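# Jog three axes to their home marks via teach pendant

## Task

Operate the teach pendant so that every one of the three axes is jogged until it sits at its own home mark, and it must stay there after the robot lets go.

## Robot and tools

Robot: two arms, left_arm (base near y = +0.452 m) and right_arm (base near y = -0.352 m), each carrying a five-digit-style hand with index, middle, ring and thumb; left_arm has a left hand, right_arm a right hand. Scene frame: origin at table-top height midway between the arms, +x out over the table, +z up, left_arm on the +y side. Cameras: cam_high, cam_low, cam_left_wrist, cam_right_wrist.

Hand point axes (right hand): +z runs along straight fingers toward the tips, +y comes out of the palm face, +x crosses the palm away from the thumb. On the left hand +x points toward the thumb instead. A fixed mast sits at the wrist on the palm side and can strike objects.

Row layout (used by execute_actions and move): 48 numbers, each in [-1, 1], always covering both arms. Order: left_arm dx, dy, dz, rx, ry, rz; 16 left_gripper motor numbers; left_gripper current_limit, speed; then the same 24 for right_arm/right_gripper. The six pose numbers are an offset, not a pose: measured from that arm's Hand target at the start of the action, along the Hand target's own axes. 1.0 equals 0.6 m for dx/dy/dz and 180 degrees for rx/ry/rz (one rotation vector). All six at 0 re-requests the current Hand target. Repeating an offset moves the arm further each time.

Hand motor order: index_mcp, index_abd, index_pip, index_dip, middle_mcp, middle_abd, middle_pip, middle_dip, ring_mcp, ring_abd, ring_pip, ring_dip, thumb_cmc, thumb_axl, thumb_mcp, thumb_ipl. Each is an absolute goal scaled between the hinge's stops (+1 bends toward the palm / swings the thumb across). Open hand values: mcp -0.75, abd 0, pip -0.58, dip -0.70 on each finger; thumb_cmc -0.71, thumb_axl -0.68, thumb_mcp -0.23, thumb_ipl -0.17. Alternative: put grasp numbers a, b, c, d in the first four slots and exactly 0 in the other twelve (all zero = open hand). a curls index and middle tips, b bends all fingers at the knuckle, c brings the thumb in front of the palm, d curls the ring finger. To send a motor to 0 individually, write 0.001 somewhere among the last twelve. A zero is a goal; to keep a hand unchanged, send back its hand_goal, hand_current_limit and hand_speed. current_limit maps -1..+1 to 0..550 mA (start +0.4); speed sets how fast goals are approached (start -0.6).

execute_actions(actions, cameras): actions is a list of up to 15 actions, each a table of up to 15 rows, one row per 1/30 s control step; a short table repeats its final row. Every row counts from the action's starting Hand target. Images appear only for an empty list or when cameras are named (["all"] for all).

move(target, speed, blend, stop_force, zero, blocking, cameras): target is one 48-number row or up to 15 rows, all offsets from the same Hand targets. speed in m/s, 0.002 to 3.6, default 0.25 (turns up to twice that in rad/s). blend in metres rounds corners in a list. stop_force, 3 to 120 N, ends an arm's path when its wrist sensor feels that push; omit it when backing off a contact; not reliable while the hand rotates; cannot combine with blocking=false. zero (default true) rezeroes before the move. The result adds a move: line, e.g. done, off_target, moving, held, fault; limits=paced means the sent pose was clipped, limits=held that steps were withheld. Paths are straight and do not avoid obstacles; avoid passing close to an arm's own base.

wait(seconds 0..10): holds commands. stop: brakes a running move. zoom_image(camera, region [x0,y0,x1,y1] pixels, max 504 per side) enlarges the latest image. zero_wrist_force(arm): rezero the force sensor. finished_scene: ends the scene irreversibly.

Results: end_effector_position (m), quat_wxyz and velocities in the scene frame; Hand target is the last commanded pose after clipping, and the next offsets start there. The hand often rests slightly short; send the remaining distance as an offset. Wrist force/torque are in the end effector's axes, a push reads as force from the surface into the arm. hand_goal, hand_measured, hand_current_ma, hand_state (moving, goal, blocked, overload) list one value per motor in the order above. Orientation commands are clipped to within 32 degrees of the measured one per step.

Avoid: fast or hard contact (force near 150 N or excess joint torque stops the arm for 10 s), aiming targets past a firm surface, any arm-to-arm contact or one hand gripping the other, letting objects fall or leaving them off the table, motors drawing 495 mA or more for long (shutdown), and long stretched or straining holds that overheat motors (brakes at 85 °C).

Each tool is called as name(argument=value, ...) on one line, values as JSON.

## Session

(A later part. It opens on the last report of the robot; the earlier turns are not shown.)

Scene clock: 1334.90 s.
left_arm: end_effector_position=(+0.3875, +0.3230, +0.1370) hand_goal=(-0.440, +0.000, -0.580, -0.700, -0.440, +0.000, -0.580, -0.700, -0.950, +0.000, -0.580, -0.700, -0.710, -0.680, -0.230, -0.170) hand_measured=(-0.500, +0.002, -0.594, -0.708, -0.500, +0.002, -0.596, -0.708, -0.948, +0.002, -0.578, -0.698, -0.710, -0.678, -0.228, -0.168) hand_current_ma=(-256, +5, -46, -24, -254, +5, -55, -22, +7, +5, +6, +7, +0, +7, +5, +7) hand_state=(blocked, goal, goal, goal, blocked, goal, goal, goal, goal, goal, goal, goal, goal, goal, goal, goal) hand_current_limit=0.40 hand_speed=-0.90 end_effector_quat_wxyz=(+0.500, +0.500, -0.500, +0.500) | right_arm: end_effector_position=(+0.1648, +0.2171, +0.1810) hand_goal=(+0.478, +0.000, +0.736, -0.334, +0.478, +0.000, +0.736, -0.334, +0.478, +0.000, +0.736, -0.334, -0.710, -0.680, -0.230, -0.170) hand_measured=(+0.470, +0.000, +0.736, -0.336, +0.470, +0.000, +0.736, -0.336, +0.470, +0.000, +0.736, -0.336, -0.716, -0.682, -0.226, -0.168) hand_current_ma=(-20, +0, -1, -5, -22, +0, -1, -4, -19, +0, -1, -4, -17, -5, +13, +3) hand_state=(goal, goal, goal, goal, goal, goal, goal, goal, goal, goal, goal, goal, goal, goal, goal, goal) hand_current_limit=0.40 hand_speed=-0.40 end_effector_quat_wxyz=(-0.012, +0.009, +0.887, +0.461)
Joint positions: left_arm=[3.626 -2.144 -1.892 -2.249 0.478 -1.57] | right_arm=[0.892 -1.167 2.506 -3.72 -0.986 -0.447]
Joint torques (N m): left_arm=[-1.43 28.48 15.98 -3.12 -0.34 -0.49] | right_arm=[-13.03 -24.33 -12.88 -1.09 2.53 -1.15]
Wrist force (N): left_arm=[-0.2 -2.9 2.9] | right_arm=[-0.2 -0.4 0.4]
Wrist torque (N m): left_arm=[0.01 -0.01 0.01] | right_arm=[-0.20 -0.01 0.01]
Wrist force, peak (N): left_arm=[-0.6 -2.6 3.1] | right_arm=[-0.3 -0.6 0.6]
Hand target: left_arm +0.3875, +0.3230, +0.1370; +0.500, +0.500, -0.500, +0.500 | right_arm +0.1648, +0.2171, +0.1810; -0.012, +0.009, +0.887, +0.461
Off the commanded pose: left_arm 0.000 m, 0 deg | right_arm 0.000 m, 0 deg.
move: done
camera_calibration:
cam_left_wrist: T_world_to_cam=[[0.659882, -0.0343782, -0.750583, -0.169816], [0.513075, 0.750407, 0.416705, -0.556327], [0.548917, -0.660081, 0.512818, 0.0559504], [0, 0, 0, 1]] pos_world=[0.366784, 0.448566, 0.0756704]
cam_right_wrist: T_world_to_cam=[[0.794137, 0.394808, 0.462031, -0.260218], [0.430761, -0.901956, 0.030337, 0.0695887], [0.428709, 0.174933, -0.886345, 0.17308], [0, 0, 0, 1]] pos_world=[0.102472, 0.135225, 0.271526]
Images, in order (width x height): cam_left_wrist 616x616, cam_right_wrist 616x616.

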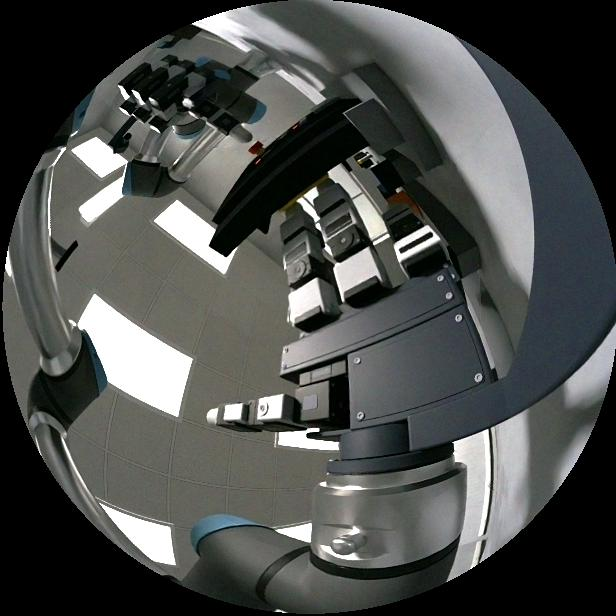

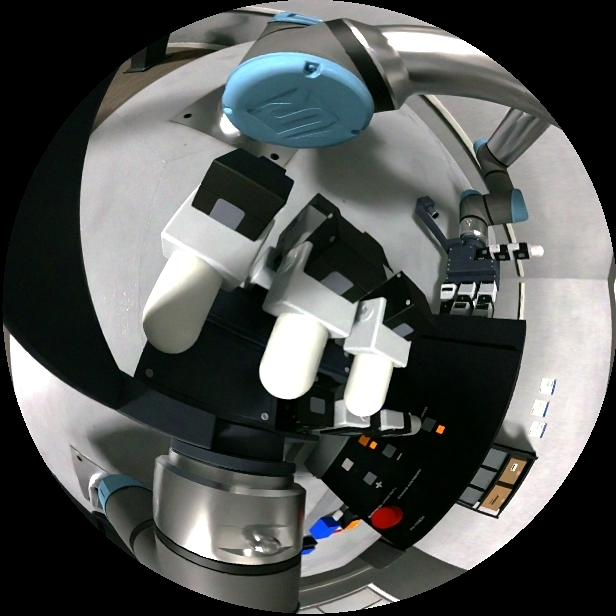

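move(target=[0,0,0,0,0,0,-0.36,0,-0.58,-0.70,-0.36,0,-0.58,-0.70,-0.95,0,-0.58,-0.70,-0.71,-0.68,-0.23,-0.17,0.4,-0.9,0,0,0,0,0,0,0.479,0,0.737,-0.333,0.479,0,0.737,-0.333,0.479,0,0.737,-0.333,-0.71,-0.68,-0.23,-0.17,0.4,-0.4], cameras=["cam_right_wrist","cam_left_wrist"])

zoom_image(camera="cam_right_wrist", region=[330, 390, 470, 550])

zoom_image(camera="cam_left_wrist", region=[240, 100, 420, 280])

Scene clock: 1343.07 s.
left_arm: end_effector_position=(+0.3875, +0.3230, +0.1370) hand_goal=(-0.360, +0.000, -0.580, -0.700, -0.360, +0.000, -0.580, -0.700, -0.950, +0.000, -0.580, -0.700, -0.710, -0.680, -0.230, -0.170) hand_measured=(-0.486, +0.002, -0.602, -0.712, -0.484, +0.002, -0.606, -0.712, -0.948, +0.002, -0.578, -0.698, -0.710, -0.678, -0.228, -0.168) hand_current_ma=(-385, +5, -74, -41, -385, +5, -89, -38, +7, +5, +6, +7, +0, +7, +5, +7) hand_state=(blocked, goal, blocked, goal, blocked, goal, blocked, goal, goal, goal, goal, goal, goal, goal, goal, goal) hand_current_limit=0.40 hand_speed=-0.90 end_effector_quat_wxyz=(+0.500, +0.500, -0.500, +0.500) | right_arm: end_effector_position=(+0.1648, +0.2171, +0.1810) hand_goal=(+0.478, +0.000, +0.736, -0.334, +0.478, +0.000, +0.736, -0.334, +0.478, +0.000, +0.736, -0.334, -0.710, -0.680, -0.230, -0.170) hand_measured=(+0.470, +0.000, +0.736, -0.336, +0.470, +0.000, +0.736, -0.336, +0.470, +0.000, +0.736, -0.336, -0.716, -0.682, -0.226, -0.168) hand_current_ma=(-20, +0, -1, -5, -22, +0, -1, -4, -19, +0, -1, -4, -17, -5, +13, +3) hand_state=(goal, goal, goal, goal, goal, goal, goal, goal, goal, goal, goal, goal, goal, goal, goal, goal) hand_current_limit=0.40 hand_speed=-0.40 end_effector_quat_wxyz=(-0.012, +0.009, +0.887, +0.461)
Joint positions: left_arm=[3.626 -2.144 -1.892 -2.249 0.478 -1.57] | right_arm=[0.892 -1.167 2.506 -3.72 -0.986 -0.447]
Joint torques (N m): left_arm=[-5.85 29.57 14.14 -2.81 1.39 -0.51] | right_arm=[-12.43 -22.37 -11.34 -1.17 2.53 -1.11]
Wrist force (N): left_arm=[-0.2 -3.6 3.6] | right_arm=[-0.2 -0.1 0.3]
Wrist torque (N m): left_arm=[0.09 0.01 0.00] | right_arm=[-0.14 0.01 0.02]
Wrist force, peak (N): left_arm=[-0.7 -3.9 3.9] | right_arm=[-0.1 -0.7 0.4]
Hand target: left_arm +0.3875, +0.3230, +0.1370; +0.500, +0.500, -0.500, +0.500 | right_arm +0.1648, +0.2171, +0.1810; -0.012, +0.009, +0.887, +0.461
Off the commanded pose: left_arm 0.000 m, 0 deg | right_arm 0.000 m, 0 deg.
move: done
camera_calibration:
cam_left_wrist: T_world_to_cam=[[0.659882, -0.0343782, -0.750583, -0.169816], [0.513075, 0.750407, 0.416705, -0.556327], [0.548917, -0.660081, 0.512818, 0.0559504], [0, 0, 0, 1]] pos_world=[0.366784, 0.448566, 0.0756704]
cam_right_wrist: T_world_to_cam=[[0.794137, 0.394808, 0.462031, -0.260218], [0.430761, -0.901956, 0.030337, 0.0695887], [0.428709, 0.174933, -0.886345, 0.17308], [0, 0, 0, 1]] pos_world=[0.102472, 0.135225, 0.271526]
Images, in order (width x height): cam_left_wrist 616x616, cam_right_wrist 616x616.

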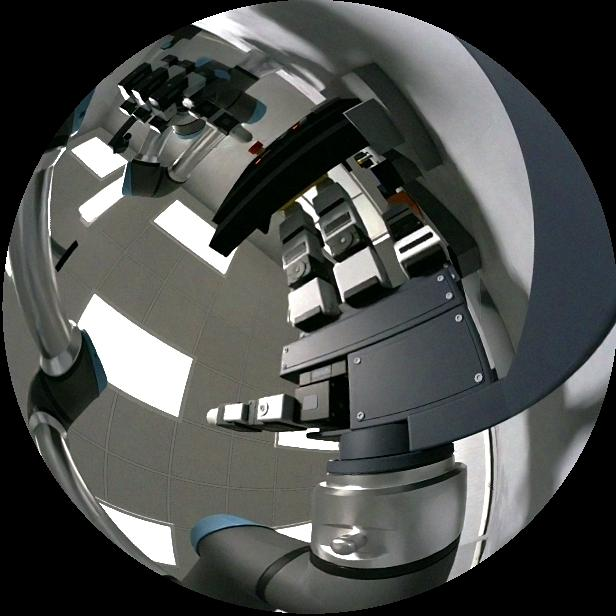

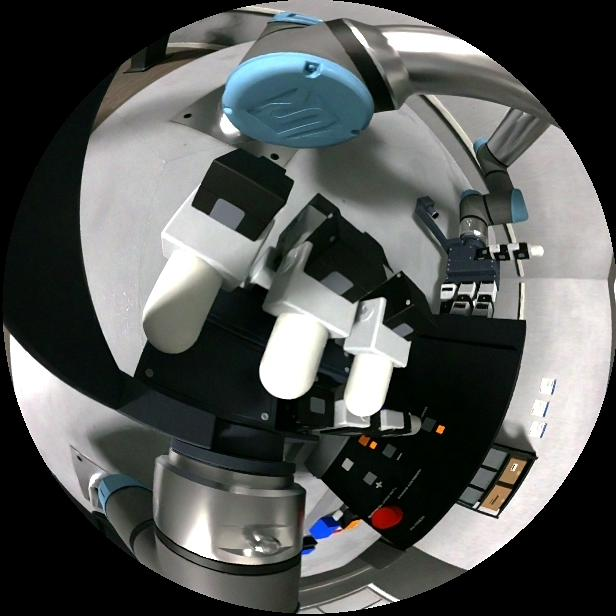

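Scaled by 3.150 from the camera's 616x616 image, which has a finer 880x880 frame.

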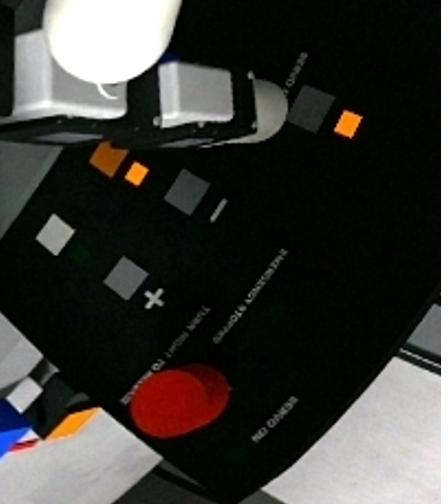

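Scaled by 2.800 from the camera's 616x616 image, which has a finer 880x880 frame.

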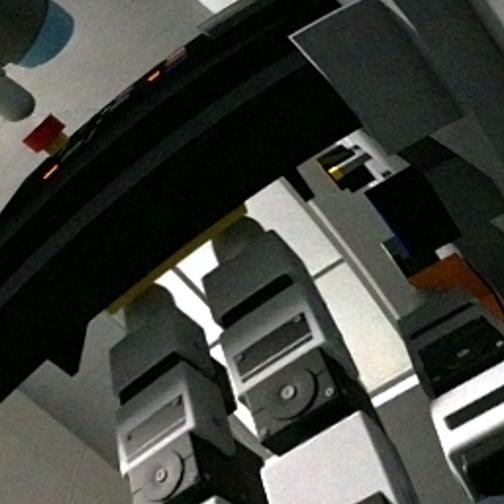

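move(target=[0,0,0,0,0,0,-0.36,0,-0.58,-0.70,-0.36,0,-0.58,-0.70,-0.95,0,-0.58,-0.70,-0.71,-0.68,-0.23,-0.17,0.4,-0.9,-0.0749,0.002,-0.001,0,0,0,0.479,0,0.737,-0.333,0.479,0,0.737,-0.333,0.479,0,0.737,-0.333,-0.71,-0.68,-0.23,-0.17,0.4,-0.4], speed=0.03, stop_force=5, cameras=["cam_right_wrist","cam_left_wrist"])

zoom_image(camera="cam_right_wrist", region=[330, 390, 470, 550])

zoom_image(camera="cam_left_wrist", region=[200, 60, 420, 280])

Scene clock: 1362.13 s.
left_arm: end_effector_position=(+0.3875, +0.3230, +0.1370) hand_goal=(-0.360, +0.000, -0.580, -0.700, -0.360, +0.000, -0.580, -0.700, -0.950, +0.000, -0.580, -0.700, -0.710, -0.680, -0.230, -0.170) hand_measured=(-0.482, +0.002, -0.604, -0.714, -0.484, +0.002, -0.606, -0.712, -0.948, +0.002, -0.578, -0.698, -0.710, -0.678, -0.228, -0.168) hand_current_ma=(-385, +5, -87, -45, -385, +5, -90, -38, +7, +5, +6, +7, +0, +7, +5, +7) hand_state=(blocked, goal, blocked, goal, blocked, goal, blocked, goal, goal, goal, goal, goal, goal, goal, goal, goal) hand_current_limit=0.40 hand_speed=-0.90 end_effector_quat_wxyz=(+0.500, +0.500, -0.500, +0.500) | right_arm: end_effector_position=(+0.1992, +0.2171, +0.1810) hand_goal=(+0.478, +0.000, +0.736, -0.334, +0.478, +0.000, +0.736, -0.334, +0.478, +0.000, +0.736, -0.334, -0.710, -0.680, -0.230, -0.170) hand_measured=(+0.470, +0.000, +0.736, -0.336, +0.470, +0.000, +0.736, -0.336, +0.470, +0.000, +0.736, -0.336, -0.718, -0.682, -0.226, -0.170) hand_current_ma=(-20, +0, -1, -5, -22, +0, -1, -4, -19, +0, -1, -4, -18, -5, +9, +2) hand_state=(goal, goal, goal, goal, goal, goal, goal, goal, goal, goal, goal, goal, goal, goal, goal, goal) hand_current_limit=0.40 hand_speed=-0.40 end_effector_quat_wxyz=(-0.012, +0.009, +0.887, +0.461)
Joint positions: left_arm=[3.626 -2.144 -1.892 -2.249 0.478 -1.57] | right_arm=[0.817 -1.167 2.476 -3.655 -0.933 -0.511]
Joint torques (N m): left_arm=[-6.73 28.48 12.56 -2.47 1.45 0] | right_arm=[-4.63 -30.41 2.08 -0.58 2.1 -1.13]
Wrist force (N): left_arm=[-0.5 -3.7 3.2] | right_arm=[2.6 -0.4 0.4]
Wrist torque (N m): left_arm=[0.13 0.03 -0.02] | right_arm=[-0.17 -0.23 0.16]
Wrist force, peak (N): left_arm=[-0.6 -4.2 3.7] | right_arm=[8.0 -0.3 0.1]
Hand target: left_arm +0.3875, +0.3230, +0.1370; +0.500, +0.500, -0.500, +0.500 | right_arm +0.1993, +0.2171, +0.1810; -0.012, +0.009, +0.887, +0.461 (not the last commanded pose)
Off the commanded pose: left_arm 0.000 m, 0 deg | right_arm 0.010 m, 0 deg.
move: contact (right_arm)
camera_calibration:
cam_left_wrist: T_world_to_cam=[[0.659882, -0.0343782, -0.750583, -0.169816], [0.513075, 0.750407, 0.416705, -0.556327], [0.548917, -0.660081, 0.512818, 0.0559504], [0, 0, 0, 1]] pos_world=[0.366784, 0.448566, 0.0756704]
cam_right_wrist: T_world_to_cam=[[0.79412, 0.394801, 0.462066, -0.287503], [0.430799, -0.901941, 0.030257, 0.0546948], [0.428702, 0.17503, -0.886329, 0.158334], [0, 0, 0, 1]] pos_world=[0.136872, 0.135125, 0.271527]
Images, in order (width x height): cam_left_wrist 616x616, cam_right_wrist 616x616.

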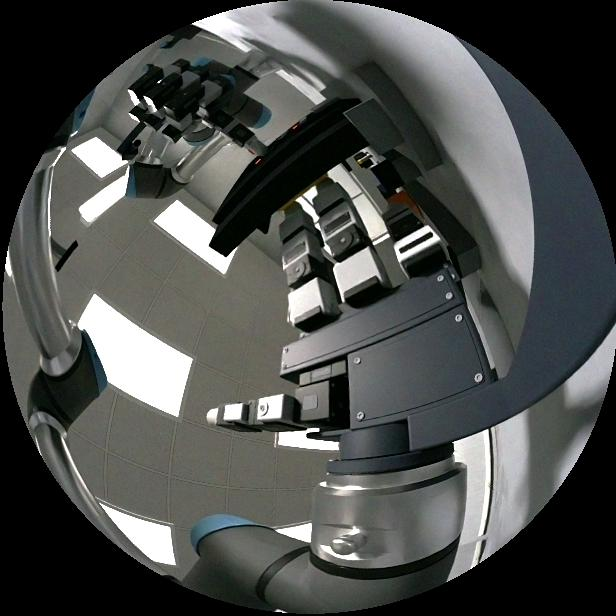

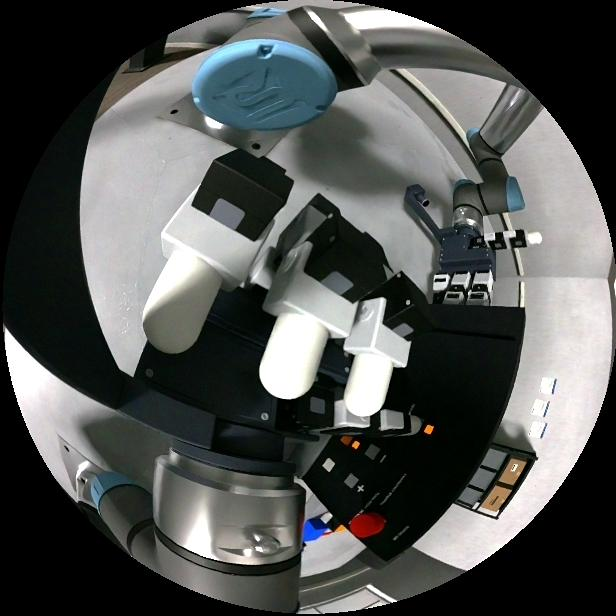

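Scaled by 3.150 from the camera's 616x616 image, which has a finer 880x880 frame.

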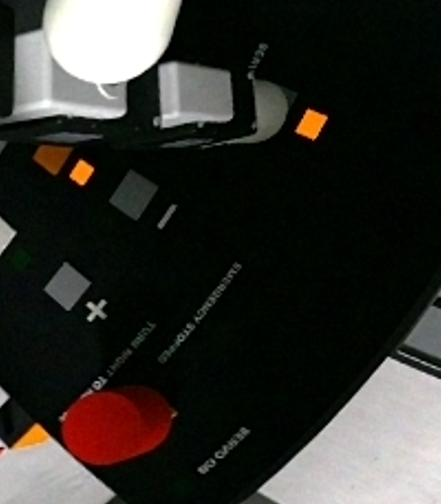

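Scaled by 2.291 from the camera's 616x616 image, which has a finer 880x880 frame.

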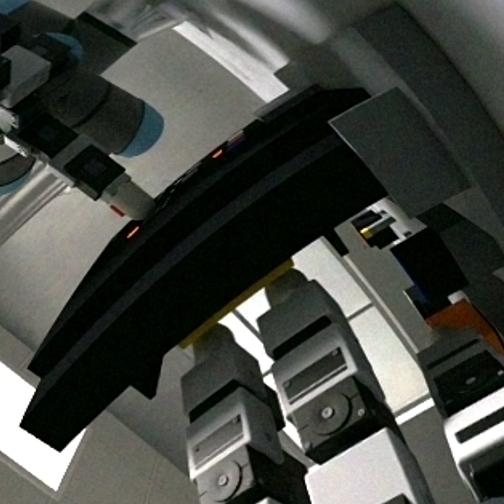

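move(target=[0,0,0,0,0,0,-0.36,0,-0.58,-0.70,-0.36,0,-0.58,-0.70,-0.95,0,-0.58,-0.70,-0.71,-0.68,-0.23,-0.17,0.4,-0.9,-0.0333,0.001,-0.0005,0,0,0,0.479,0,0.737,-0.333,0.479,0,0.737,-0.333,0.479,0,0.737,-0.333,-0.71,-0.68,-0.23,-0.17,0.4,-0.4], speed=0.01, stop_force=9, cameras=["cam_right_wrist"])

zoom_image(camera="cam_right_wrist", region=[330, 390, 470, 550])

Scene clock: 1371.13 s.
left_arm: end_effector_position=(+0.3875, +0.3230, +0.1370) hand_goal=(-0.360, +0.000, -0.580, -0.700, -0.360, +0.000, -0.580, -0.700, -0.950, +0.000, -0.580, -0.700, -0.710, -0.680, -0.230, -0.170) hand_measured=(-0.482, +0.002, -0.608, -0.714, -0.482, +0.002, -0.606, -0.712, -0.948, +0.002, -0.578, -0.698, -0.710, -0.678, -0.228, -0.168) hand_current_ma=(-385, +5, -101, -49, -385, +5, -90, -39, +7, +5, +6, +7, +0, +7, +5, +7) hand_state=(blocked, goal, blocked, goal, blocked, goal, blocked, goal, goal, goal, goal, goal, goal, goal, goal, goal) hand_current_limit=0.40 hand_speed=-0.90 end_effector_quat_wxyz=(+0.500, +0.500, -0.500, +0.500) | right_arm: end_effector_position=(+0.2016, +0.2170, +0.1810) hand_goal=(+0.478, +0.000, +0.736, -0.334, +0.478, +0.000, +0.736, -0.334, +0.478, +0.000, +0.736, -0.334, -0.710, -0.680, -0.230, -0.170) hand_measured=(+0.470, +0.000, +0.736, -0.336, +0.470, +0.000, +0.736, -0.336, +0.470, +0.000, +0.736, -0.336, -0.714, -0.682, -0.230, -0.170) hand_current_ma=(-20, +0, -1, -5, -22, +0, -1, -4, -19, +0, -1, -4, -12, -5, +1, +1) hand_state=(goal, goal, goal, goal, goal, goal, goal, goal, goal, goal, goal, goal, goal, goal, goal, goal) hand_current_limit=0.40 hand_speed=-0.40 end_effector_quat_wxyz=(-0.012, +0.009, +0.887, +0.461)
Joint positions: left_arm=[3.626 -2.144 -1.892 -2.249 0.478 -1.57] | right_arm=[0.812 -1.167 2.474 -3.65 -0.929 -0.516]
Joint torques (N m): left_arm=[-5.59 29.07 10.13 -2 1.38 0.62] | right_arm=[10.17 -29.86 0.29 -5.25 -1.51 1.06]
Wrist force (N): left_arm=[-0.3 -5.5 1.9] | right_arm=[6.6 0.0 0.0]
Wrist torque (N m): left_arm=[0.23 0.10 -0.03] | right_arm=[-0.11 -0.64 0.47]
Wrist force, peak (N): left_arm=[-0.4 -5.7 1.9] | right_arm=[16.0 -0.3 -0.3]
Hand target: left_arm +0.3875, +0.3230, +0.1370; +0.500, +0.500, -0.500, +0.500 | right_arm +0.2015, +0.2170, +0.1810; -0.012, +0.009, +0.887, +0.461 (not the last commanded pose)
Off the commanded pose: left_arm 0.000 m, 0 deg | right_arm 0.018 m, 0 deg.
move: contact (right_arm)
camera_calibration:
cam_right_wrist: T_world_to_cam=[[0.794174, 0.394774, 0.461997, -0.289394], [0.430781, -0.901951, 0.0301976, 0.0536811], [0.42862, 0.175037, -0.886367, 0.157326], [0, 0, 0, 1]] pos_world=[0.139272, 0.135125, 0.271527]
Images, in order (width x height): cam_right_wrist 616x616.

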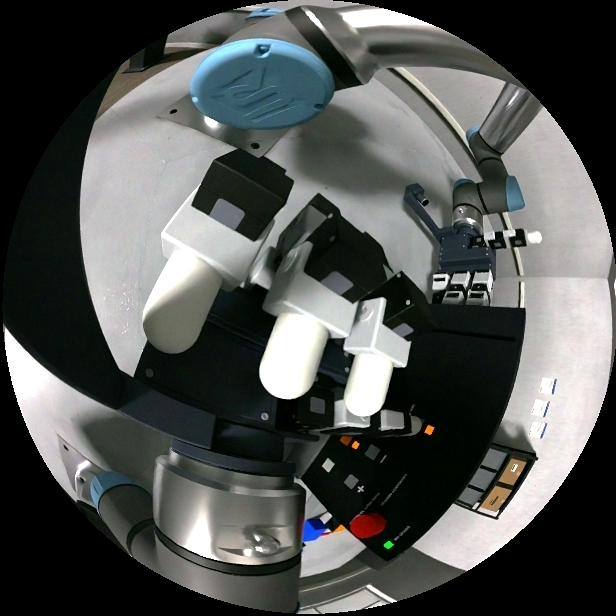

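Scaled by 3.150 from the camera's 616x616 image, which has a finer 880x880 frame.

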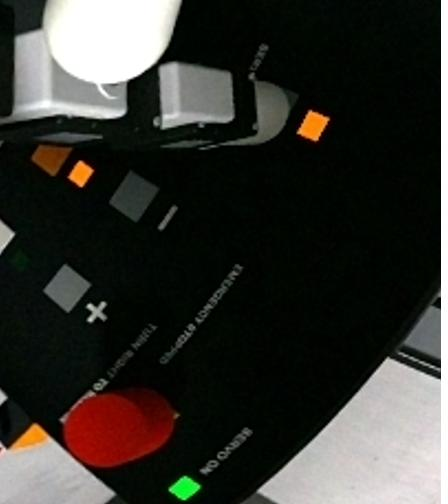

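move(target=[0,0,0,0,0,0,-0.36,0,-0.58,-0.70,-0.36,0,-0.58,-0.70,-0.95,0,-0.58,-0.70,-0.71,-0.68,-0.23,-0.17,0.4,-0.9,0.0582,-0.0016,0.0007,0,0,0,0.479,0,0.737,-0.333,0.479,0,0.737,-0.333,0.479,0,0.737,-0.333,-0.71,-0.68,-0.23,-0.17,0.4,-0.4], speed=0.06, cameras=["cam_right_wrist"])

zoom_image(camera="cam_right_wrist", region=[330, 390, 470, 550])

Scene clock: 1380.47 s.
left_arm: end_effector_position=(+0.3875, +0.3230, +0.1370) hand_goal=(-0.360, +0.000, -0.580, -0.700, -0.360, +0.000, -0.580, -0.700, -0.950, +0.000, -0.580, -0.700, -0.710, -0.680, -0.230, -0.170) hand_measured=(-0.464, +0.002, -0.608, -0.714, -0.466, +0.002, -0.606, -0.712, -0.948, +0.002, -0.578, -0.698, -0.710, -0.678, -0.228, -0.168) hand_current_ma=(-385, +6, -101, -49, -385, +6, -92, -39, +7, +5, +6, +7, +0, +7, +5, +7) hand_state=(blocked, goal, blocked, goal, blocked, goal, blocked, goal, goal, goal, goal, goal, goal, goal, goal, goal) hand_current_limit=0.40 hand_speed=-0.90 end_effector_quat_wxyz=(+0.500, +0.500, -0.500, +0.500) | right_arm: end_effector_position=(+0.1665, +0.2169, +0.1810) hand_goal=(+0.478, +0.000, +0.736, -0.334, +0.478, +0.000, +0.736, -0.334, +0.478, +0.000, +0.736, -0.334, -0.710, -0.680, -0.230, -0.170) hand_measured=(+0.470, +0.000, +0.736, -0.336, +0.470, +0.000, +0.736, -0.336, +0.470, +0.000, +0.736, -0.336, -0.716, -0.682, -0.226, -0.168) hand_current_ma=(-20, +0, -1, -5, -22, +0, -1, -4, -19, +0, -1, -4, -16, -5, +13, +3) hand_state=(goal, goal, goal, goal, goal, goal, goal, goal, goal, goal, goal, goal, goal, goal, goal, goal) hand_current_limit=0.40 hand_speed=-0.40 end_effector_quat_wxyz=(-0.012, +0.009, +0.887, +0.461) end_effector_velocity=(+0.001, +0.000, +0.000) end_effector_angular_velocity=(+0.000, +0.002, +0.003)
Joint positions: left_arm=[3.626 -2.144 -1.892 -2.249 0.478 -1.57] | right_arm=[0.888 -1.168 2.505 -3.717 -0.983 -0.451]
Joint velocities: left_arm=[within noise] | right_arm=[-0.003 0 -0.001 0.005 0.005 -0.004]
Joint torques (N m): left_arm=[-5.2 28.82 8.49 -1.77 1.44 1.07] | right_arm=[-13 -16.28 -18.92 -0.33 2.65 -1.15]
Wrist force (N): left_arm=[-0.6 -4.1 3.3] | right_arm=[-0.1 -0.5 0.4]
Wrist torque (N m): left_arm=[0.10 0.03 -0.02] | right_arm=[-0.20 -0.01 0.06]
Wrist force, peak (N): left_arm=[-0.4 -5.7 1.7] | right_arm=[7.1 -0.4 -0.2]
Hand target: left_arm +0.3875, +0.3230, +0.1370; +0.500, +0.500, -0.500, +0.500 | right_arm +0.1666, +0.2170, +0.1810; -0.012, +0.009, +0.887, +0.461
Off the commanded pose: left_arm 0.000 m, 0 deg | right_arm 0.000 m, 0 deg.
move: done
camera_calibration:
cam_right_wrist: T_world_to_cam=[[0.794103, 0.394879, 0.462029, -0.261494], [0.430919, -0.901886, 0.0301753, 0.0686942], [0.428613, 0.175135, -0.886352, 0.172372], [0, 0, 0, 1]] pos_world=[0.104171, 0.135025, 0.271527]
Images, in order (width x height): cam_right_wrist 616x616.

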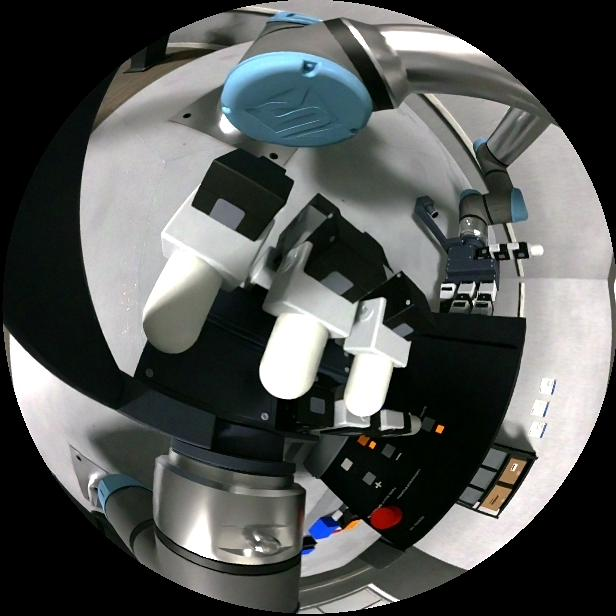

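Scaled by 3.150 from the camera's 616x616 image, which has a finer 880x880 frame.

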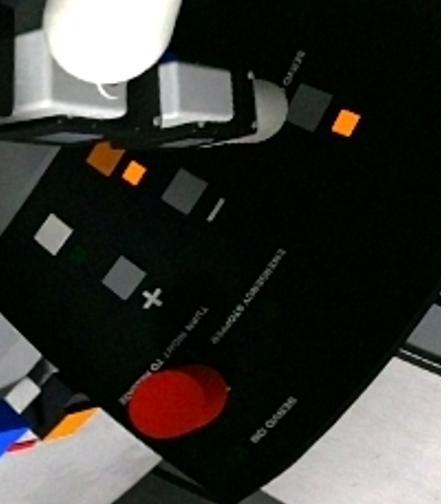

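wait(seconds=0.3, cameras=["cam_right_wrist"])

wait(seconds=0.3, cameras=["cam_right_wrist"])

wait(seconds=0.3, cameras=["cam_right_wrist"])

Scene clock: 1391.00 s.
left_arm: end_effector_position=(+0.3875, +0.3230, +0.1370) hand_goal=(-0.360, +0.000, -0.580, -0.700, -0.360, +0.000, -0.580, -0.700, -0.950, +0.000, -0.580, -0.700, -0.710, -0.680, -0.230, -0.170) hand_measured=(-0.464, +0.002, -0.608, -0.714, -0.466, +0.002, -0.606, -0.712, -0.948, +0.002, -0.578, -0.698, -0.710, -0.678, -0.228, -0.168) hand_current_ma=(-385, +6, -101, -49, -385, +6, -92, -39, +7, +5, +6, +7, +0, +7, +5, +7) hand_state=(blocked, goal, blocked, goal, blocked, goal, blocked, goal, goal, goal, goal, goal, goal, goal, goal, goal) hand_current_limit=0.40 hand_speed=-0.90 end_effector_quat_wxyz=(+0.500, +0.500, -0.500, +0.500) | right_arm: end_effector_position=(+0.1666, +0.2170, +0.1810) hand_goal=(+0.478, +0.000, +0.736, -0.334, +0.478, +0.000, +0.736, -0.334, +0.478, +0.000, +0.736, -0.334, -0.710, -0.680, -0.230, -0.170) hand_measured=(+0.470, +0.000, +0.736, -0.336, +0.470, +0.000, +0.736, -0.336, +0.470, +0.000, +0.736, -0.336, -0.716, -0.682, -0.226, -0.168) hand_current_ma=(-20, +0, -1, -5, -22, +0, -1, -4, -19, +0, -1, -4, -16, -5, +13, +3) hand_state=(goal, goal, goal, goal, goal, goal, goal, goal, goal, goal, goal, goal, goal, goal, goal, goal) hand_current_limit=0.40 hand_speed=-0.40 end_effector_quat_wxyz=(-0.012, +0.009, +0.887, +0.461)
Joint positions: left_arm=[3.626 -2.144 -1.892 -2.249 0.478 -1.57] | right_arm=[0.888 -1.168 2.505 -3.717 -0.983 -0.451]
Joint torques (N m): left_arm=[-5.92 29.73 7.26 -1.55 1.59 1.34] | right_arm=[-13.49 -17.02 -18.79 -0.37 0 1]
Wrist force (N): left_arm=[-0.4 -4.1 3.5] | right_arm=[-0.3 -0.4 0.2]
Wrist torque (N m): left_arm=[0.08 0.03 0.00] | right_arm=[-0.17 0.02 0.05]
Wrist force, peak (N): left_arm=[-0.5 -4.3 3.7] | right_arm=[-0.1 -0.6 0.5]
Hand target: left_arm +0.3875, +0.3230, +0.1370; +0.500, +0.500, -0.500, +0.500 | right_arm +0.1666, +0.2170, +0.1810; -0.012, +0.009, +0.887, +0.461
Off the commanded pose: left_arm 0.000 m, 0 deg | right_arm 0.000 m, 0 deg.
wait: 0.30 s; at rest from the start
camera_calibration:
cam_right_wrist: T_world_to_cam=[[0.794157, 0.394766, 0.462032, -0.261605], [0.43082, -0.901935, 0.0301176, 0.0687742], [0.428612, 0.175134, -0.886352, 0.172312], [0, 0, 0, 1]] pos_world=[0.104271, 0.135125, 0.271527]
Images, in order (width x height): cam_right_wrist 616x616.

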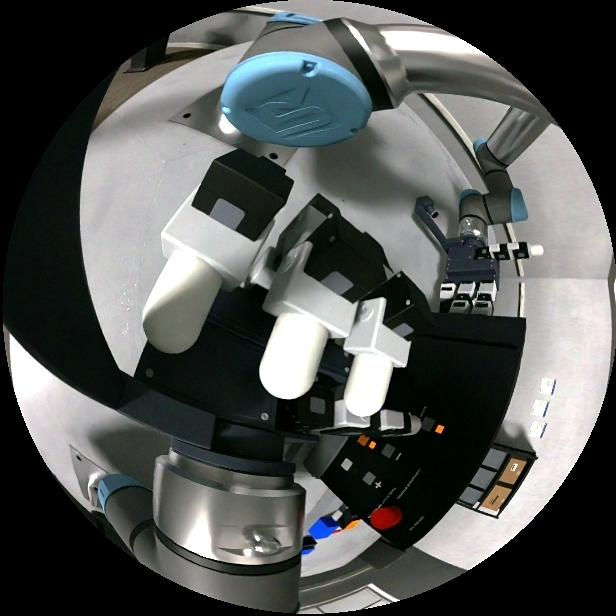

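Scene clock: 1391.30 s.
left_arm: end_effector_position=(+0.3875, +0.3230, +0.1370) hand_goal=(-0.360, +0.000, -0.580, -0.700, -0.360, +0.000, -0.580, -0.700, -0.950, +0.000, -0.580, -0.700, -0.710, -0.680, -0.230, -0.170) hand_measured=(-0.464, +0.002, -0.608, -0.714, -0.466, +0.002, -0.606, -0.712, -0.948, +0.002, -0.578, -0.698, -0.710, -0.678, -0.228, -0.168) hand_current_ma=(-385, +6, -101, -49, -385, +6, -92, -39, +7, +5, +6, +7, +0, +7, +5, +7) hand_state=(blocked, goal, blocked, goal, blocked, goal, blocked, goal, goal, goal, goal, goal, goal, goal, goal, goal) hand_current_limit=0.40 hand_speed=-0.90 end_effector_quat_wxyz=(+0.500, +0.500, -0.500, +0.500) | right_arm: end_effector_position=(+0.1666, +0.2170, +0.1810) hand_goal=(+0.478, +0.000, +0.736, -0.334, +0.478, +0.000, +0.736, -0.334, +0.478, +0.000, +0.736, -0.334, -0.710, -0.680, -0.230, -0.170) hand_measured=(+0.470, +0.000, +0.736, -0.336, +0.470, +0.000, +0.736, -0.336, +0.470, +0.000, +0.736, -0.336, -0.716, -0.682, -0.226, -0.168) hand_current_ma=(-20, +0, -1, -5, -22, +0, -1, -4, -19, +0, -1, -4, -16, -5, +13, +3) hand_state=(goal, goal, goal, goal, goal, goal, goal, goal, goal, goal, goal, goal, goal, goal, goal, goal) hand_current_limit=0.40 hand_speed=-0.40 end_effector_quat_wxyz=(-0.012, +0.009, +0.887, +0.461)
Joint positions: left_arm=[3.626 -2.144 -1.892 -2.249 0.478 -1.57] | right_arm=[0.888 -1.168 2.505 -3.717 -0.983 -0.451]
Joint torques (N m): left_arm=[-5.66 29.51 6.58 -1.46 1.68 1.2] | right_arm=[-13.2 -16.42 -17.86 -0.52 -0.21 0.92]
Wrist force (N): left_arm=[-0.3 -4.0 3.5] | right_arm=[-0.1 -0.5 0.2]
Wrist torque (N m): left_arm=[0.09 0.01 0.01] | right_arm=[-0.19 -0.01 0.06]
Wrist force, peak (N): left_arm=[-0.4 -3.9 3.8] | right_arm=[-0.2 -0.5 0.2]
Hand target: left_arm +0.3875, +0.3230, +0.1370; +0.500, +0.500, -0.500, +0.500 | right_arm +0.1666, +0.2170, +0.1810; -0.012, +0.009, +0.887, +0.461
Off the commanded pose: left_arm 0.000 m, 0 deg | right_arm 0.000 m, 0 deg.
wait: 0.30 s; at rest by 0.17 s
camera_calibration:
cam_right_wrist: T_world_to_cam=[[0.794157, 0.394766, 0.462032, -0.261605], [0.43082, -0.901935, 0.0301176, 0.0687742], [0.428612, 0.175134, -0.886352, 0.172312], [0, 0, 0, 1]] pos_world=[0.104271, 0.135125, 0.271527]
Images, in order (width x height): cam_right_wrist 616x616.

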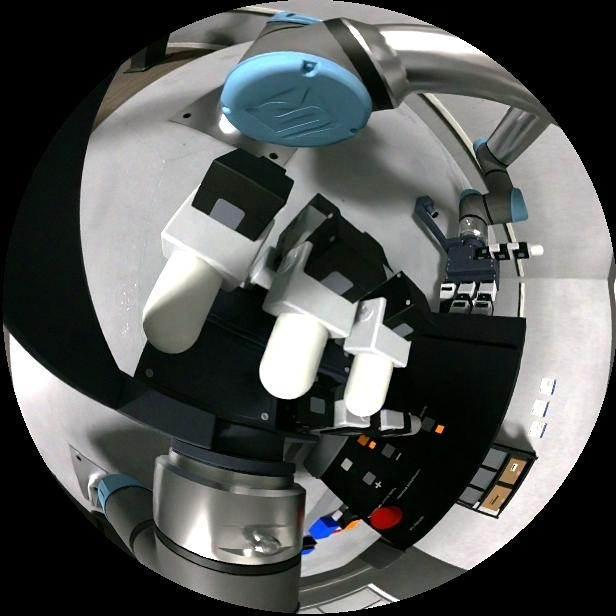

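Scene clock: 1391.60 s.
left_arm: end_effector_position=(+0.3875, +0.3230, +0.1370) hand_goal=(-0.360, +0.000, -0.580, -0.700, -0.360, +0.000, -0.580, -0.700, -0.950, +0.000, -0.580, -0.700, -0.710, -0.680, -0.230, -0.170) hand_measured=(-0.464, +0.002, -0.608, -0.714, -0.466, +0.002, -0.606, -0.712, -0.948, +0.002, -0.578, -0.698, -0.710, -0.678, -0.228, -0.168) hand_current_ma=(-385, +6, -101, -49, -385, +6, -92, -39, +7, +5, +6, +7, +0, +7, +5, +7) hand_state=(blocked, goal, blocked, goal, blocked, goal, blocked, goal, goal, goal, goal, goal, goal, goal, goal, goal) hand_current_limit=0.40 hand_speed=-0.90 end_effector_quat_wxyz=(+0.500, +0.500, -0.500, +0.500) | right_arm: end_effector_position=(+0.1666, +0.2170, +0.1810) hand_goal=(+0.478, +0.000, +0.736, -0.334, +0.478, +0.000, +0.736, -0.334, +0.478, +0.000, +0.736, -0.334, -0.710, -0.680, -0.230, -0.170) hand_measured=(+0.470, +0.000, +0.736, -0.336, +0.470, +0.000, +0.736, -0.336, +0.470, +0.000, +0.736, -0.336, -0.716, -0.682, -0.226, -0.168) hand_current_ma=(-20, +0, -1, -5, -22, +0, -1, -4, -19, +0, -1, -4, -16, -5, +13, +3) hand_state=(goal, goal, goal, goal, goal, goal, goal, goal, goal, goal, goal, goal, goal, goal, goal, goal) hand_current_limit=0.40 hand_speed=-0.40 end_effector_quat_wxyz=(-0.012, +0.009, +0.887, +0.461)
Joint positions: left_arm=[3.626 -2.144 -1.892 -2.249 0.478 -1.57] | right_arm=[0.888 -1.168 2.505 -3.717 -0.983 -0.451]
Joint torques (N m): left_arm=[-5.38 29.3 7.14 -1.48 1.51 1.19] | right_arm=[-14.22 -16.64 -18.03 -0.46 -0.39 1.09]
Wrist force (N): left_arm=[-0.7 -4.2 3.5] | right_arm=[-0.2 -0.3 0.1]
Wrist torque (N m): left_arm=[0.06 0.05 -0.02] | right_arm=[-0.16 0.01 0.06]
Wrist force, peak (N): left_arm=[-0.7 -4.2 3.5] | right_arm=[-0.1 -0.3 0.6]
Hand target: left_arm +0.3875, +0.3230, +0.1370; +0.500, +0.500, -0.500, +0.500 | right_arm +0.1666, +0.2170, +0.1810; -0.012, +0.009, +0.887, +0.461
Off the commanded pose: left_arm 0.000 m, 0 deg | right_arm 0.000 m, 0 deg.
wait: 0.30 s; at rest by 0.17 s
camera_calibration:
cam_right_wrist: T_world_to_cam=[[0.794157, 0.394766, 0.462032, -0.261605], [0.43082, -0.901935, 0.0301176, 0.0687742], [0.428612, 0.175134, -0.886352, 0.172312], [0, 0, 0, 1]] pos_world=[0.104271, 0.135125, 0.271527]
Images, in order (width x height): cam_right_wrist 616x616.

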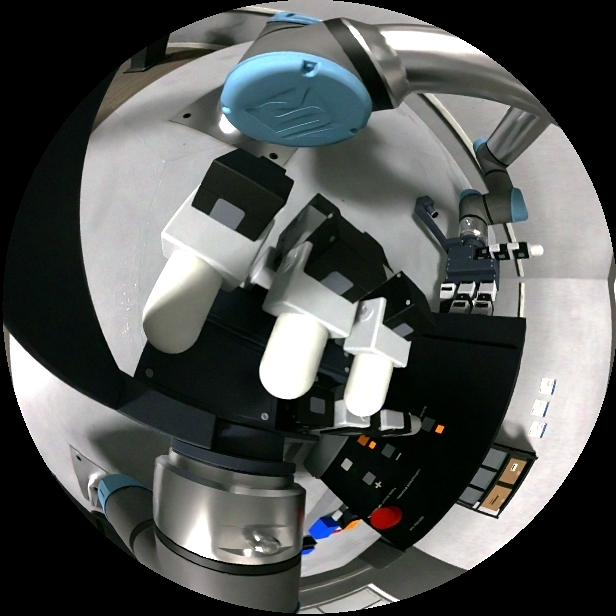

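move(target=[0,0,0,0,0,0,-0.56,0,-0.58,-0.70,-0.56,0,-0.58,-0.70,-0.95,0,-0.58,-0.70,-0.71,-0.68,-0.23,-0.17,0.4,-0.85,0,0,0,0,0,0,0.479,0,0.737,-0.333,0.479,0,0.737,-0.333,0.479,0,0.737,-0.333,-0.71,-0.68,-0.23,-0.17,0.4,-0.4], cameras=["cam_right_wrist"])

zoom_image(camera="cam_right_wrist", region=[330, 400, 470, 560])

Scene clock: 1413.97 s.
left_arm: end_effector_position=(+0.3875, +0.3230, +0.1370) hand_goal=(-0.560, +0.000, -0.580, -0.700, -0.560, +0.000, -0.580, -0.700, -0.950, +0.000, -0.580, -0.700, -0.710, -0.680, -0.230, -0.170) hand_measured=(-0.558, +0.002, -0.582, -0.704, -0.558, +0.002, -0.582, -0.702, -0.948, +0.002, -0.578, -0.698, -0.710, -0.678, -0.228, -0.168) hand_current_ma=(+7, +6, -7, -8, +7, +6, -8, -7, +7, +5, +6, +7, +0, +7, +5, +7) hand_state=(goal, goal, goal, goal, goal, goal, goal, goal, goal, goal, goal, goal, goal, goal, goal, goal) hand_current_limit=0.40 hand_speed=-0.85 end_effector_quat_wxyz=(+0.500, +0.500, -0.500, +0.500) | right_arm: end_effector_position=(+0.1666, +0.2170, +0.1810) hand_goal=(+0.478, +0.000, +0.736, -0.334, +0.478, +0.000, +0.736, -0.334, +0.478, +0.000, +0.736, -0.334, -0.710, -0.680, -0.230, -0.170) hand_measured=(+0.470, +0.000, +0.736, -0.336, +0.470, +0.000, +0.736, -0.336, +0.470, +0.000, +0.736, -0.336, -0.716, -0.682, -0.226, -0.168) hand_current_ma=(-20, +0, -1, -5, -22, +0, -1, -4, -19, +0, -1, -4, -16, -5, +13, +3) hand_state=(goal, goal, goal, goal, goal, goal, goal, goal, goal, goal, goal, goal, goal, goal, goal, goal) hand_current_limit=0.40 hand_speed=-0.40 end_effector_quat_wxyz=(-0.012, +0.009, +0.887, +0.461)
Joint positions: left_arm=[3.626 -2.144 -1.892 -2.249 0.478 -1.57] | right_arm=[0.888 -1.168 2.505 -3.717 -0.983 -0.451]
Joint torques (N m): left_arm=[-5.31 30.2 5.98 -1.25 0.9 1.64] | right_arm=[-13.11 -18.3 -18.69 -0.29 -0.49 0.52]
Wrist force (N): left_arm=[-0.4 -0.6 1.3] | right_arm=[-0.4 -0.5 0.3]
Wrist torque (N m): left_arm=[-0.10 0.03 -0.03] | right_arm=[-0.20 0.03 0.04]
Wrist force, peak (N): left_arm=[-0.6 -4.2 3.8] | right_arm=[-0.2 -0.8 0.5]
Hand target: left_arm +0.3875, +0.3230, +0.1370; +0.500, +0.500, -0.500, +0.500 | right_arm +0.1666, +0.2170, +0.1810; -0.012, +0.009, +0.887, +0.461
Off the commanded pose: left_arm 0.000 m, 0 deg | right_arm 0.000 m, 0 deg.
move: done
camera_calibration:
cam_right_wrist: T_world_to_cam=[[0.794174, 0.394774, 0.461997, -0.261598], [0.430781, -0.901951, 0.0301976, 0.0687585], [0.42862, 0.175037, -0.886367, 0.172328], [0, 0, 0, 1]] pos_world=[0.104272, 0.135125, 0.271527]
Images, in order (width x height): cam_right_wrist 616x616.

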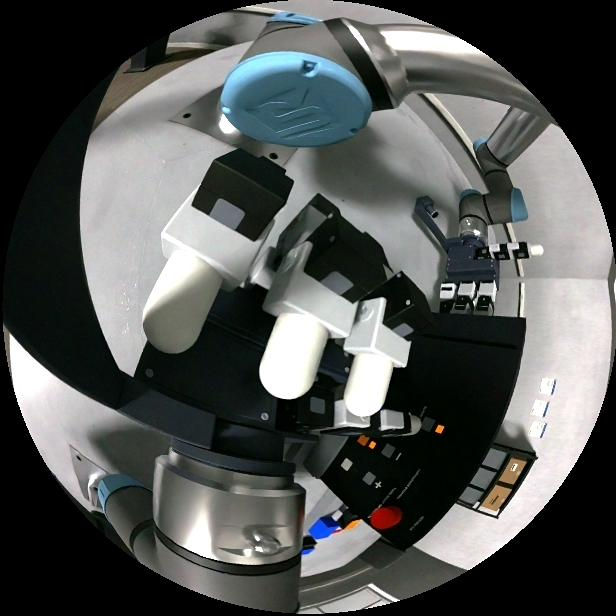

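Scaled by 3.150 from the camera's 616x616 image, which has a finer 880x880 frame.

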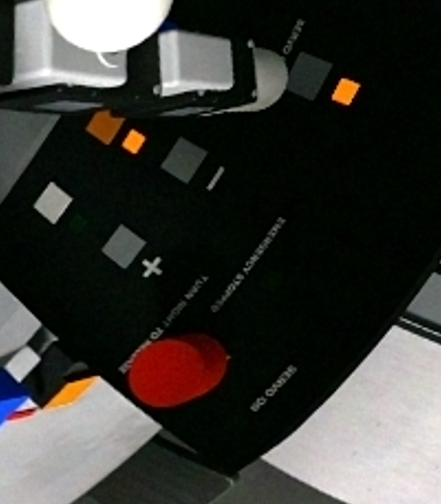

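move(target=[0,0,0,0,0,0,-0.56,0,-0.58,-0.70,-0.56,0,-0.58,-0.70,-0.95,0,-0.58,-0.70,-0.71,-0.68,-0.23,-0.17,0.4,-0.85,-0.0749,0.002,-0.001,0,0,0,0.479,0,0.737,-0.333,0.479,0,0.737,-0.333,0.479,0,0.737,-0.333,-0.71,-0.68,-0.23,-0.17,0.4,-0.4], speed=0.02, stop_force=9, cameras=["cam_right_wrist"])

zoom_image(camera="cam_right_wrist", region=[330, 400, 470, 560])

wait(seconds=0.4, cameras=["cam_right_wrist"])

wait(seconds=0.4, cameras=["cam_right_wrist"])

Scene clock: 1427.13 s.
left_arm: end_effector_position=(+0.3875, +0.3230, +0.1370) hand_goal=(-0.560, +0.000, -0.580, -0.700, -0.560, +0.000, -0.580, -0.700, -0.950, +0.000, -0.580, -0.700, -0.710, -0.680, -0.230, -0.170) hand_measured=(-0.558, +0.002, -0.582, -0.704, -0.558, +0.002, -0.582, -0.702, -0.948, +0.002, -0.578, -0.698, -0.710, -0.678, -0.228, -0.168) hand_current_ma=(+7, +6, -7, -8, +7, +6, -8, -7, +7, +5, +6, +7, +0, +7, +5, +7) hand_state=(goal, goal, goal, goal, goal, goal, goal, goal, goal, goal, goal, goal, goal, goal, goal, goal) hand_current_limit=0.40 hand_speed=-0.85 end_effector_quat_wxyz=(+0.500, +0.500, -0.500, +0.500) | right_arm: end_effector_position=(+0.2020, +0.2170, +0.1810) hand_goal=(+0.478, +0.000, +0.736, -0.334, +0.478, +0.000, +0.736, -0.334, +0.478, +0.000, +0.736, -0.334, -0.710, -0.680, -0.230, -0.170) hand_measured=(+0.470, +0.000, +0.736, -0.336, +0.470, +0.000, +0.736, -0.336, +0.470, +0.000, +0.736, -0.336, -0.712, -0.682, -0.228, -0.170) hand_current_ma=(-20, +0, -1, -5, -22, +0, -1, -4, -19, +0, -1, -4, -2, -5, +2, +1) hand_state=(goal, goal, goal, goal, goal, goal, goal, goal, goal, goal, goal, goal, goal, goal, goal, goal) hand_current_limit=0.40 hand_speed=-0.40 end_effector_quat_wxyz=(-0.012, +0.009, +0.887, +0.461)
Joint positions: left_arm=[3.626 -2.144 -1.892 -2.249 0.478 -1.57] | right_arm=[0.811 -1.167 2.474 -3.649 -0.929 -0.516]
Joint torques (N m): left_arm=[-5.79 31.78 4.4 -1.09 -0.63 1.69] | right_arm=[11.97 -29.74 1.47 -2.82 2 -1.08]
Wrist force (N): left_arm=[-0.1 -0.7 1.0] | right_arm=[3.5 -0.1 -0.2]
Wrist torque (N m): left_arm=[-0.10 -0.02 0.00] | right_arm=[-0.12 -0.33 0.17]
Wrist force, peak (N): left_arm=[-0.2 -0.7 1.7] | right_arm=[17.8 -0.2 -0.6]
Hand target: left_arm +0.3875, +0.3230, +0.1370; +0.500, +0.500, -0.500, +0.500 | right_arm +0.2020, +0.2170, +0.1810; -0.012, +0.009, +0.887, +0.461 (not the last commanded pose)
Off the commanded pose: left_arm 0.000 m, 0 deg | right_arm 0.010 m, 0 deg.
move: contact (right_arm)
camera_calibration:
cam_right_wrist: T_world_to_cam=[[0.794157, 0.394766, 0.462032, -0.289679], [0.43082, -0.901935, 0.0301176, 0.053433], [0.428612, 0.175134, -0.886352, 0.157156], [0, 0, 0, 1]] pos_world=[0.139671, 0.135025, 0.271527]
Images, in order (width x height): cam_right_wrist 616x616.

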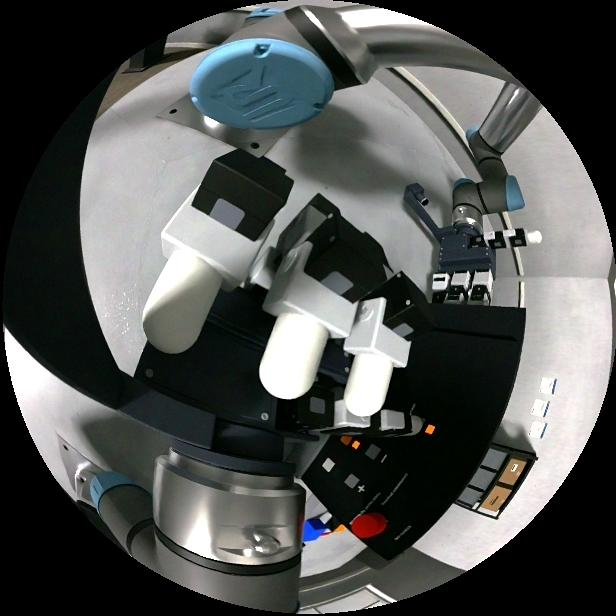

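Scaled by 3.150 from the camera's 616x616 image, which has a finer 880x880 frame.

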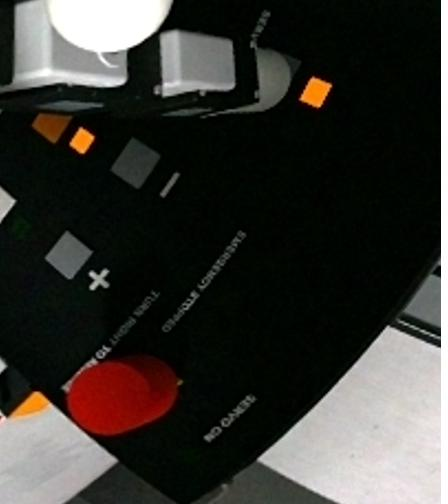

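Scene clock: 1427.53 s.
left_arm: end_effector_position=(+0.3875, +0.3230, +0.1370) hand_goal=(-0.560, +0.000, -0.580, -0.700, -0.560, +0.000, -0.580, -0.700, -0.950, +0.000, -0.580, -0.700, -0.710, -0.680, -0.230, -0.170) hand_measured=(-0.558, +0.002, -0.582, -0.704, -0.558, +0.002, -0.582, -0.702, -0.948, +0.002, -0.578, -0.698, -0.710, -0.678, -0.228, -0.168) hand_current_ma=(+7, +6, -7, -8, +7, +6, -8, -7, +7, +5, +6, +7, +0, +7, +5, +7) hand_state=(goal, goal, goal, goal, goal, goal, goal, goal, goal, goal, goal, goal, goal, goal, goal, goal) hand_current_limit=0.40 hand_speed=-0.85 end_effector_quat_wxyz=(+0.500, +0.500, -0.500, +0.500) | right_arm: end_effector_position=(+0.2020, +0.2170, +0.1810) hand_goal=(+0.478, +0.000, +0.736, -0.334, +0.478, +0.000, +0.736, -0.334, +0.478, +0.000, +0.736, -0.334, -0.710, -0.680, -0.230, -0.170) hand_measured=(+0.470, +0.000, +0.736, -0.336, +0.470, +0.000, +0.736, -0.336, +0.470, +0.000, +0.736, -0.336, -0.712, -0.682, -0.228, -0.170) hand_current_ma=(-20, +0, -1, -5, -22, +0, -1, -4, -19, +0, -1, -4, -2, -5, +2, +1) hand_state=(goal, goal, goal, goal, goal, goal, goal, goal, goal, goal, goal, goal, goal, goal, goal, goal) hand_current_limit=0.40 hand_speed=-0.40 end_effector_quat_wxyz=(-0.012, +0.009, +0.887, +0.461)
Joint positions: left_arm=[3.626 -2.144 -1.892 -2.249 0.478 -1.57] | right_arm=[0.811 -1.167 2.474 -3.649 -0.929 -0.516]
Joint torques (N m): left_arm=[-5.49 32.05 3.19 -0.87 -0.55 1.55] | right_arm=[11.52 -29.57 1.41 -1.52 2.17 -0.88]
Wrist force (N): left_arm=[-0.3 -0.5 1.2] | right_arm=[3.9 -0.2 -0.3]
Wrist torque (N m): left_arm=[-0.07 0.02 -0.02] | right_arm=[-0.13 -0.38 0.20]
Wrist force, peak (N): left_arm=[-0.6 -0.9 1.5] | right_arm=[3.9 -0.2 -0.3]
Hand target: left_arm +0.3875, +0.3230, +0.1370; +0.500, +0.500, -0.500, +0.500 | right_arm +0.2020, +0.2170, +0.1810; -0.012, +0.009, +0.887, +0.461 (not the last commanded pose)
Off the commanded pose: left_arm 0.000 m, 0 deg | right_arm 0.010 m, 0 deg.
wait: 0.40 s; at rest by 0.17 s
camera_calibration:
cam_right_wrist: T_world_to_cam=[[0.794157, 0.394766, 0.462032, -0.289679], [0.43082, -0.901935, 0.0301176, 0.053433], [0.428612, 0.175134, -0.886352, 0.157156], [0, 0, 0, 1]] pos_world=[0.139671, 0.135025, 0.271527]
Images, in order (width x height): cam_right_wrist 616x616.

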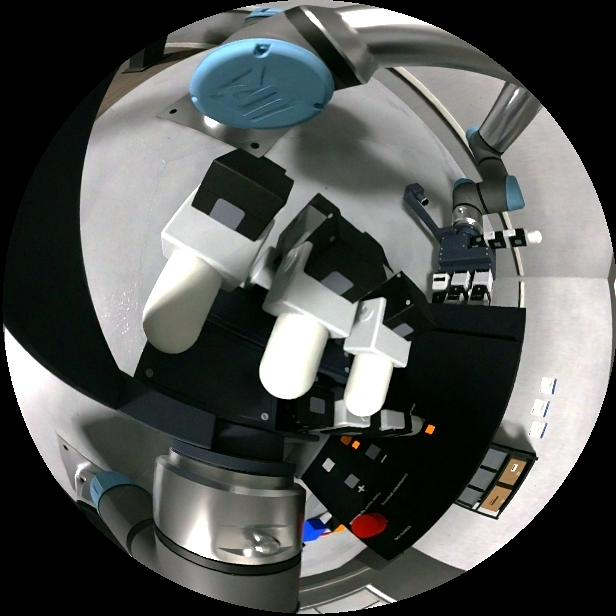

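Scene clock: 1427.93 s.
left_arm: end_effector_position=(+0.3875, +0.3230, +0.1370) hand_goal=(-0.560, +0.000, -0.580, -0.700, -0.560, +0.000, -0.580, -0.700, -0.950, +0.000, -0.580, -0.700, -0.710, -0.680, -0.230, -0.170) hand_measured=(-0.558, +0.002, -0.582, -0.704, -0.558, +0.002, -0.582, -0.702, -0.948, +0.002, -0.578, -0.698, -0.710, -0.678, -0.228, -0.168) hand_current_ma=(+7, +6, -7, -8, +7, +6, -8, -7, +7, +5, +6, +7, +0, +7, +5, +7) hand_state=(goal, goal, goal, goal, goal, goal, goal, goal, goal, goal, goal, goal, goal, goal, goal, goal) hand_current_limit=0.40 hand_speed=-0.85 end_effector_quat_wxyz=(+0.500, +0.500, -0.500, +0.500) | right_arm: end_effector_position=(+0.2020, +0.2170, +0.1810) hand_goal=(+0.478, +0.000, +0.736, -0.334, +0.478, +0.000, +0.736, -0.334, +0.478, +0.000, +0.736, -0.334, -0.710, -0.680, -0.230, -0.170) hand_measured=(+0.470, +0.000, +0.736, -0.336, +0.470, +0.000, +0.736, -0.336, +0.470, +0.000, +0.736, -0.336, -0.712, -0.682, -0.228, -0.170) hand_current_ma=(-20, +0, -1, -5, -22, +0, -1, -4, -19, +0, -1, -4, -2, -5, +2, +1) hand_state=(goal, goal, goal, goal, goal, goal, goal, goal, goal, goal, goal, goal, goal, goal, goal, goal) hand_current_limit=0.40 hand_speed=-0.40 end_effector_quat_wxyz=(-0.012, +0.009, +0.887, +0.461)
Joint positions: left_arm=[3.626 -2.144 -1.892 -2.249 0.478 -1.57] | right_arm=[0.811 -1.167 2.474 -3.649 -0.929 -0.516]
Joint torques (N m): left_arm=[-6.5 32.37 4.41 -0.93 -0.54 1.54] | right_arm=[12.22 -29.79 0.35 -1.21 1.96 -0.84]
Wrist force (N): left_arm=[-0.4 -0.6 1.4] | right_arm=[3.8 -0.2 -0.1]
Wrist torque (N m): left_arm=[-0.11 0.03 -0.03] | right_arm=[-0.13 -0.36 0.20]
Wrist force, peak (N): left_arm=[-0.8 -0.5 1.4] | right_arm=[4.0 -0.1 -0.2]
Hand target: left_arm +0.3875, +0.3230, +0.1370; +0.500, +0.500, -0.500, +0.500 | right_arm +0.2020, +0.2170, +0.1810; -0.012, +0.009, +0.887, +0.461 (not the last commanded pose)
Off the commanded pose: left_arm 0.000 m, 0 deg | right_arm 0.010 m, 0 deg.
wait: 0.40 s; at rest by 0.17 s
camera_calibration:
cam_right_wrist: T_world_to_cam=[[0.794157, 0.394766, 0.462032, -0.289679], [0.43082, -0.901935, 0.0301176, 0.053433], [0.428612, 0.175134, -0.886352, 0.157156], [0, 0, 0, 1]] pos_world=[0.139671, 0.135025, 0.271527]
Images, in order (width x height): cam_right_wrist 616x616.

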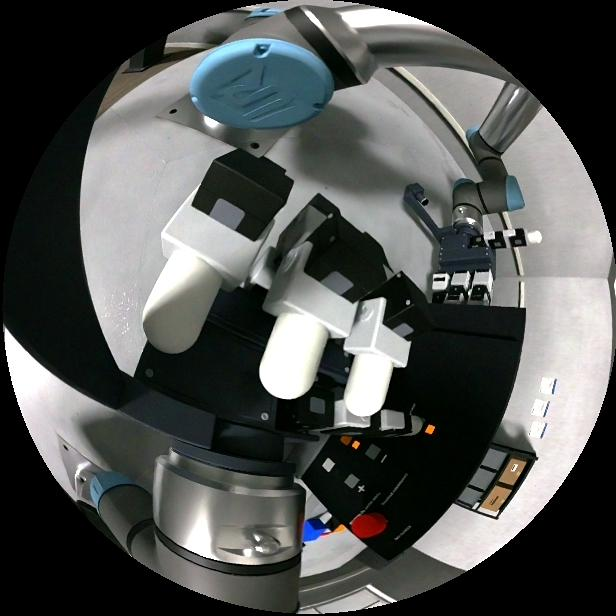

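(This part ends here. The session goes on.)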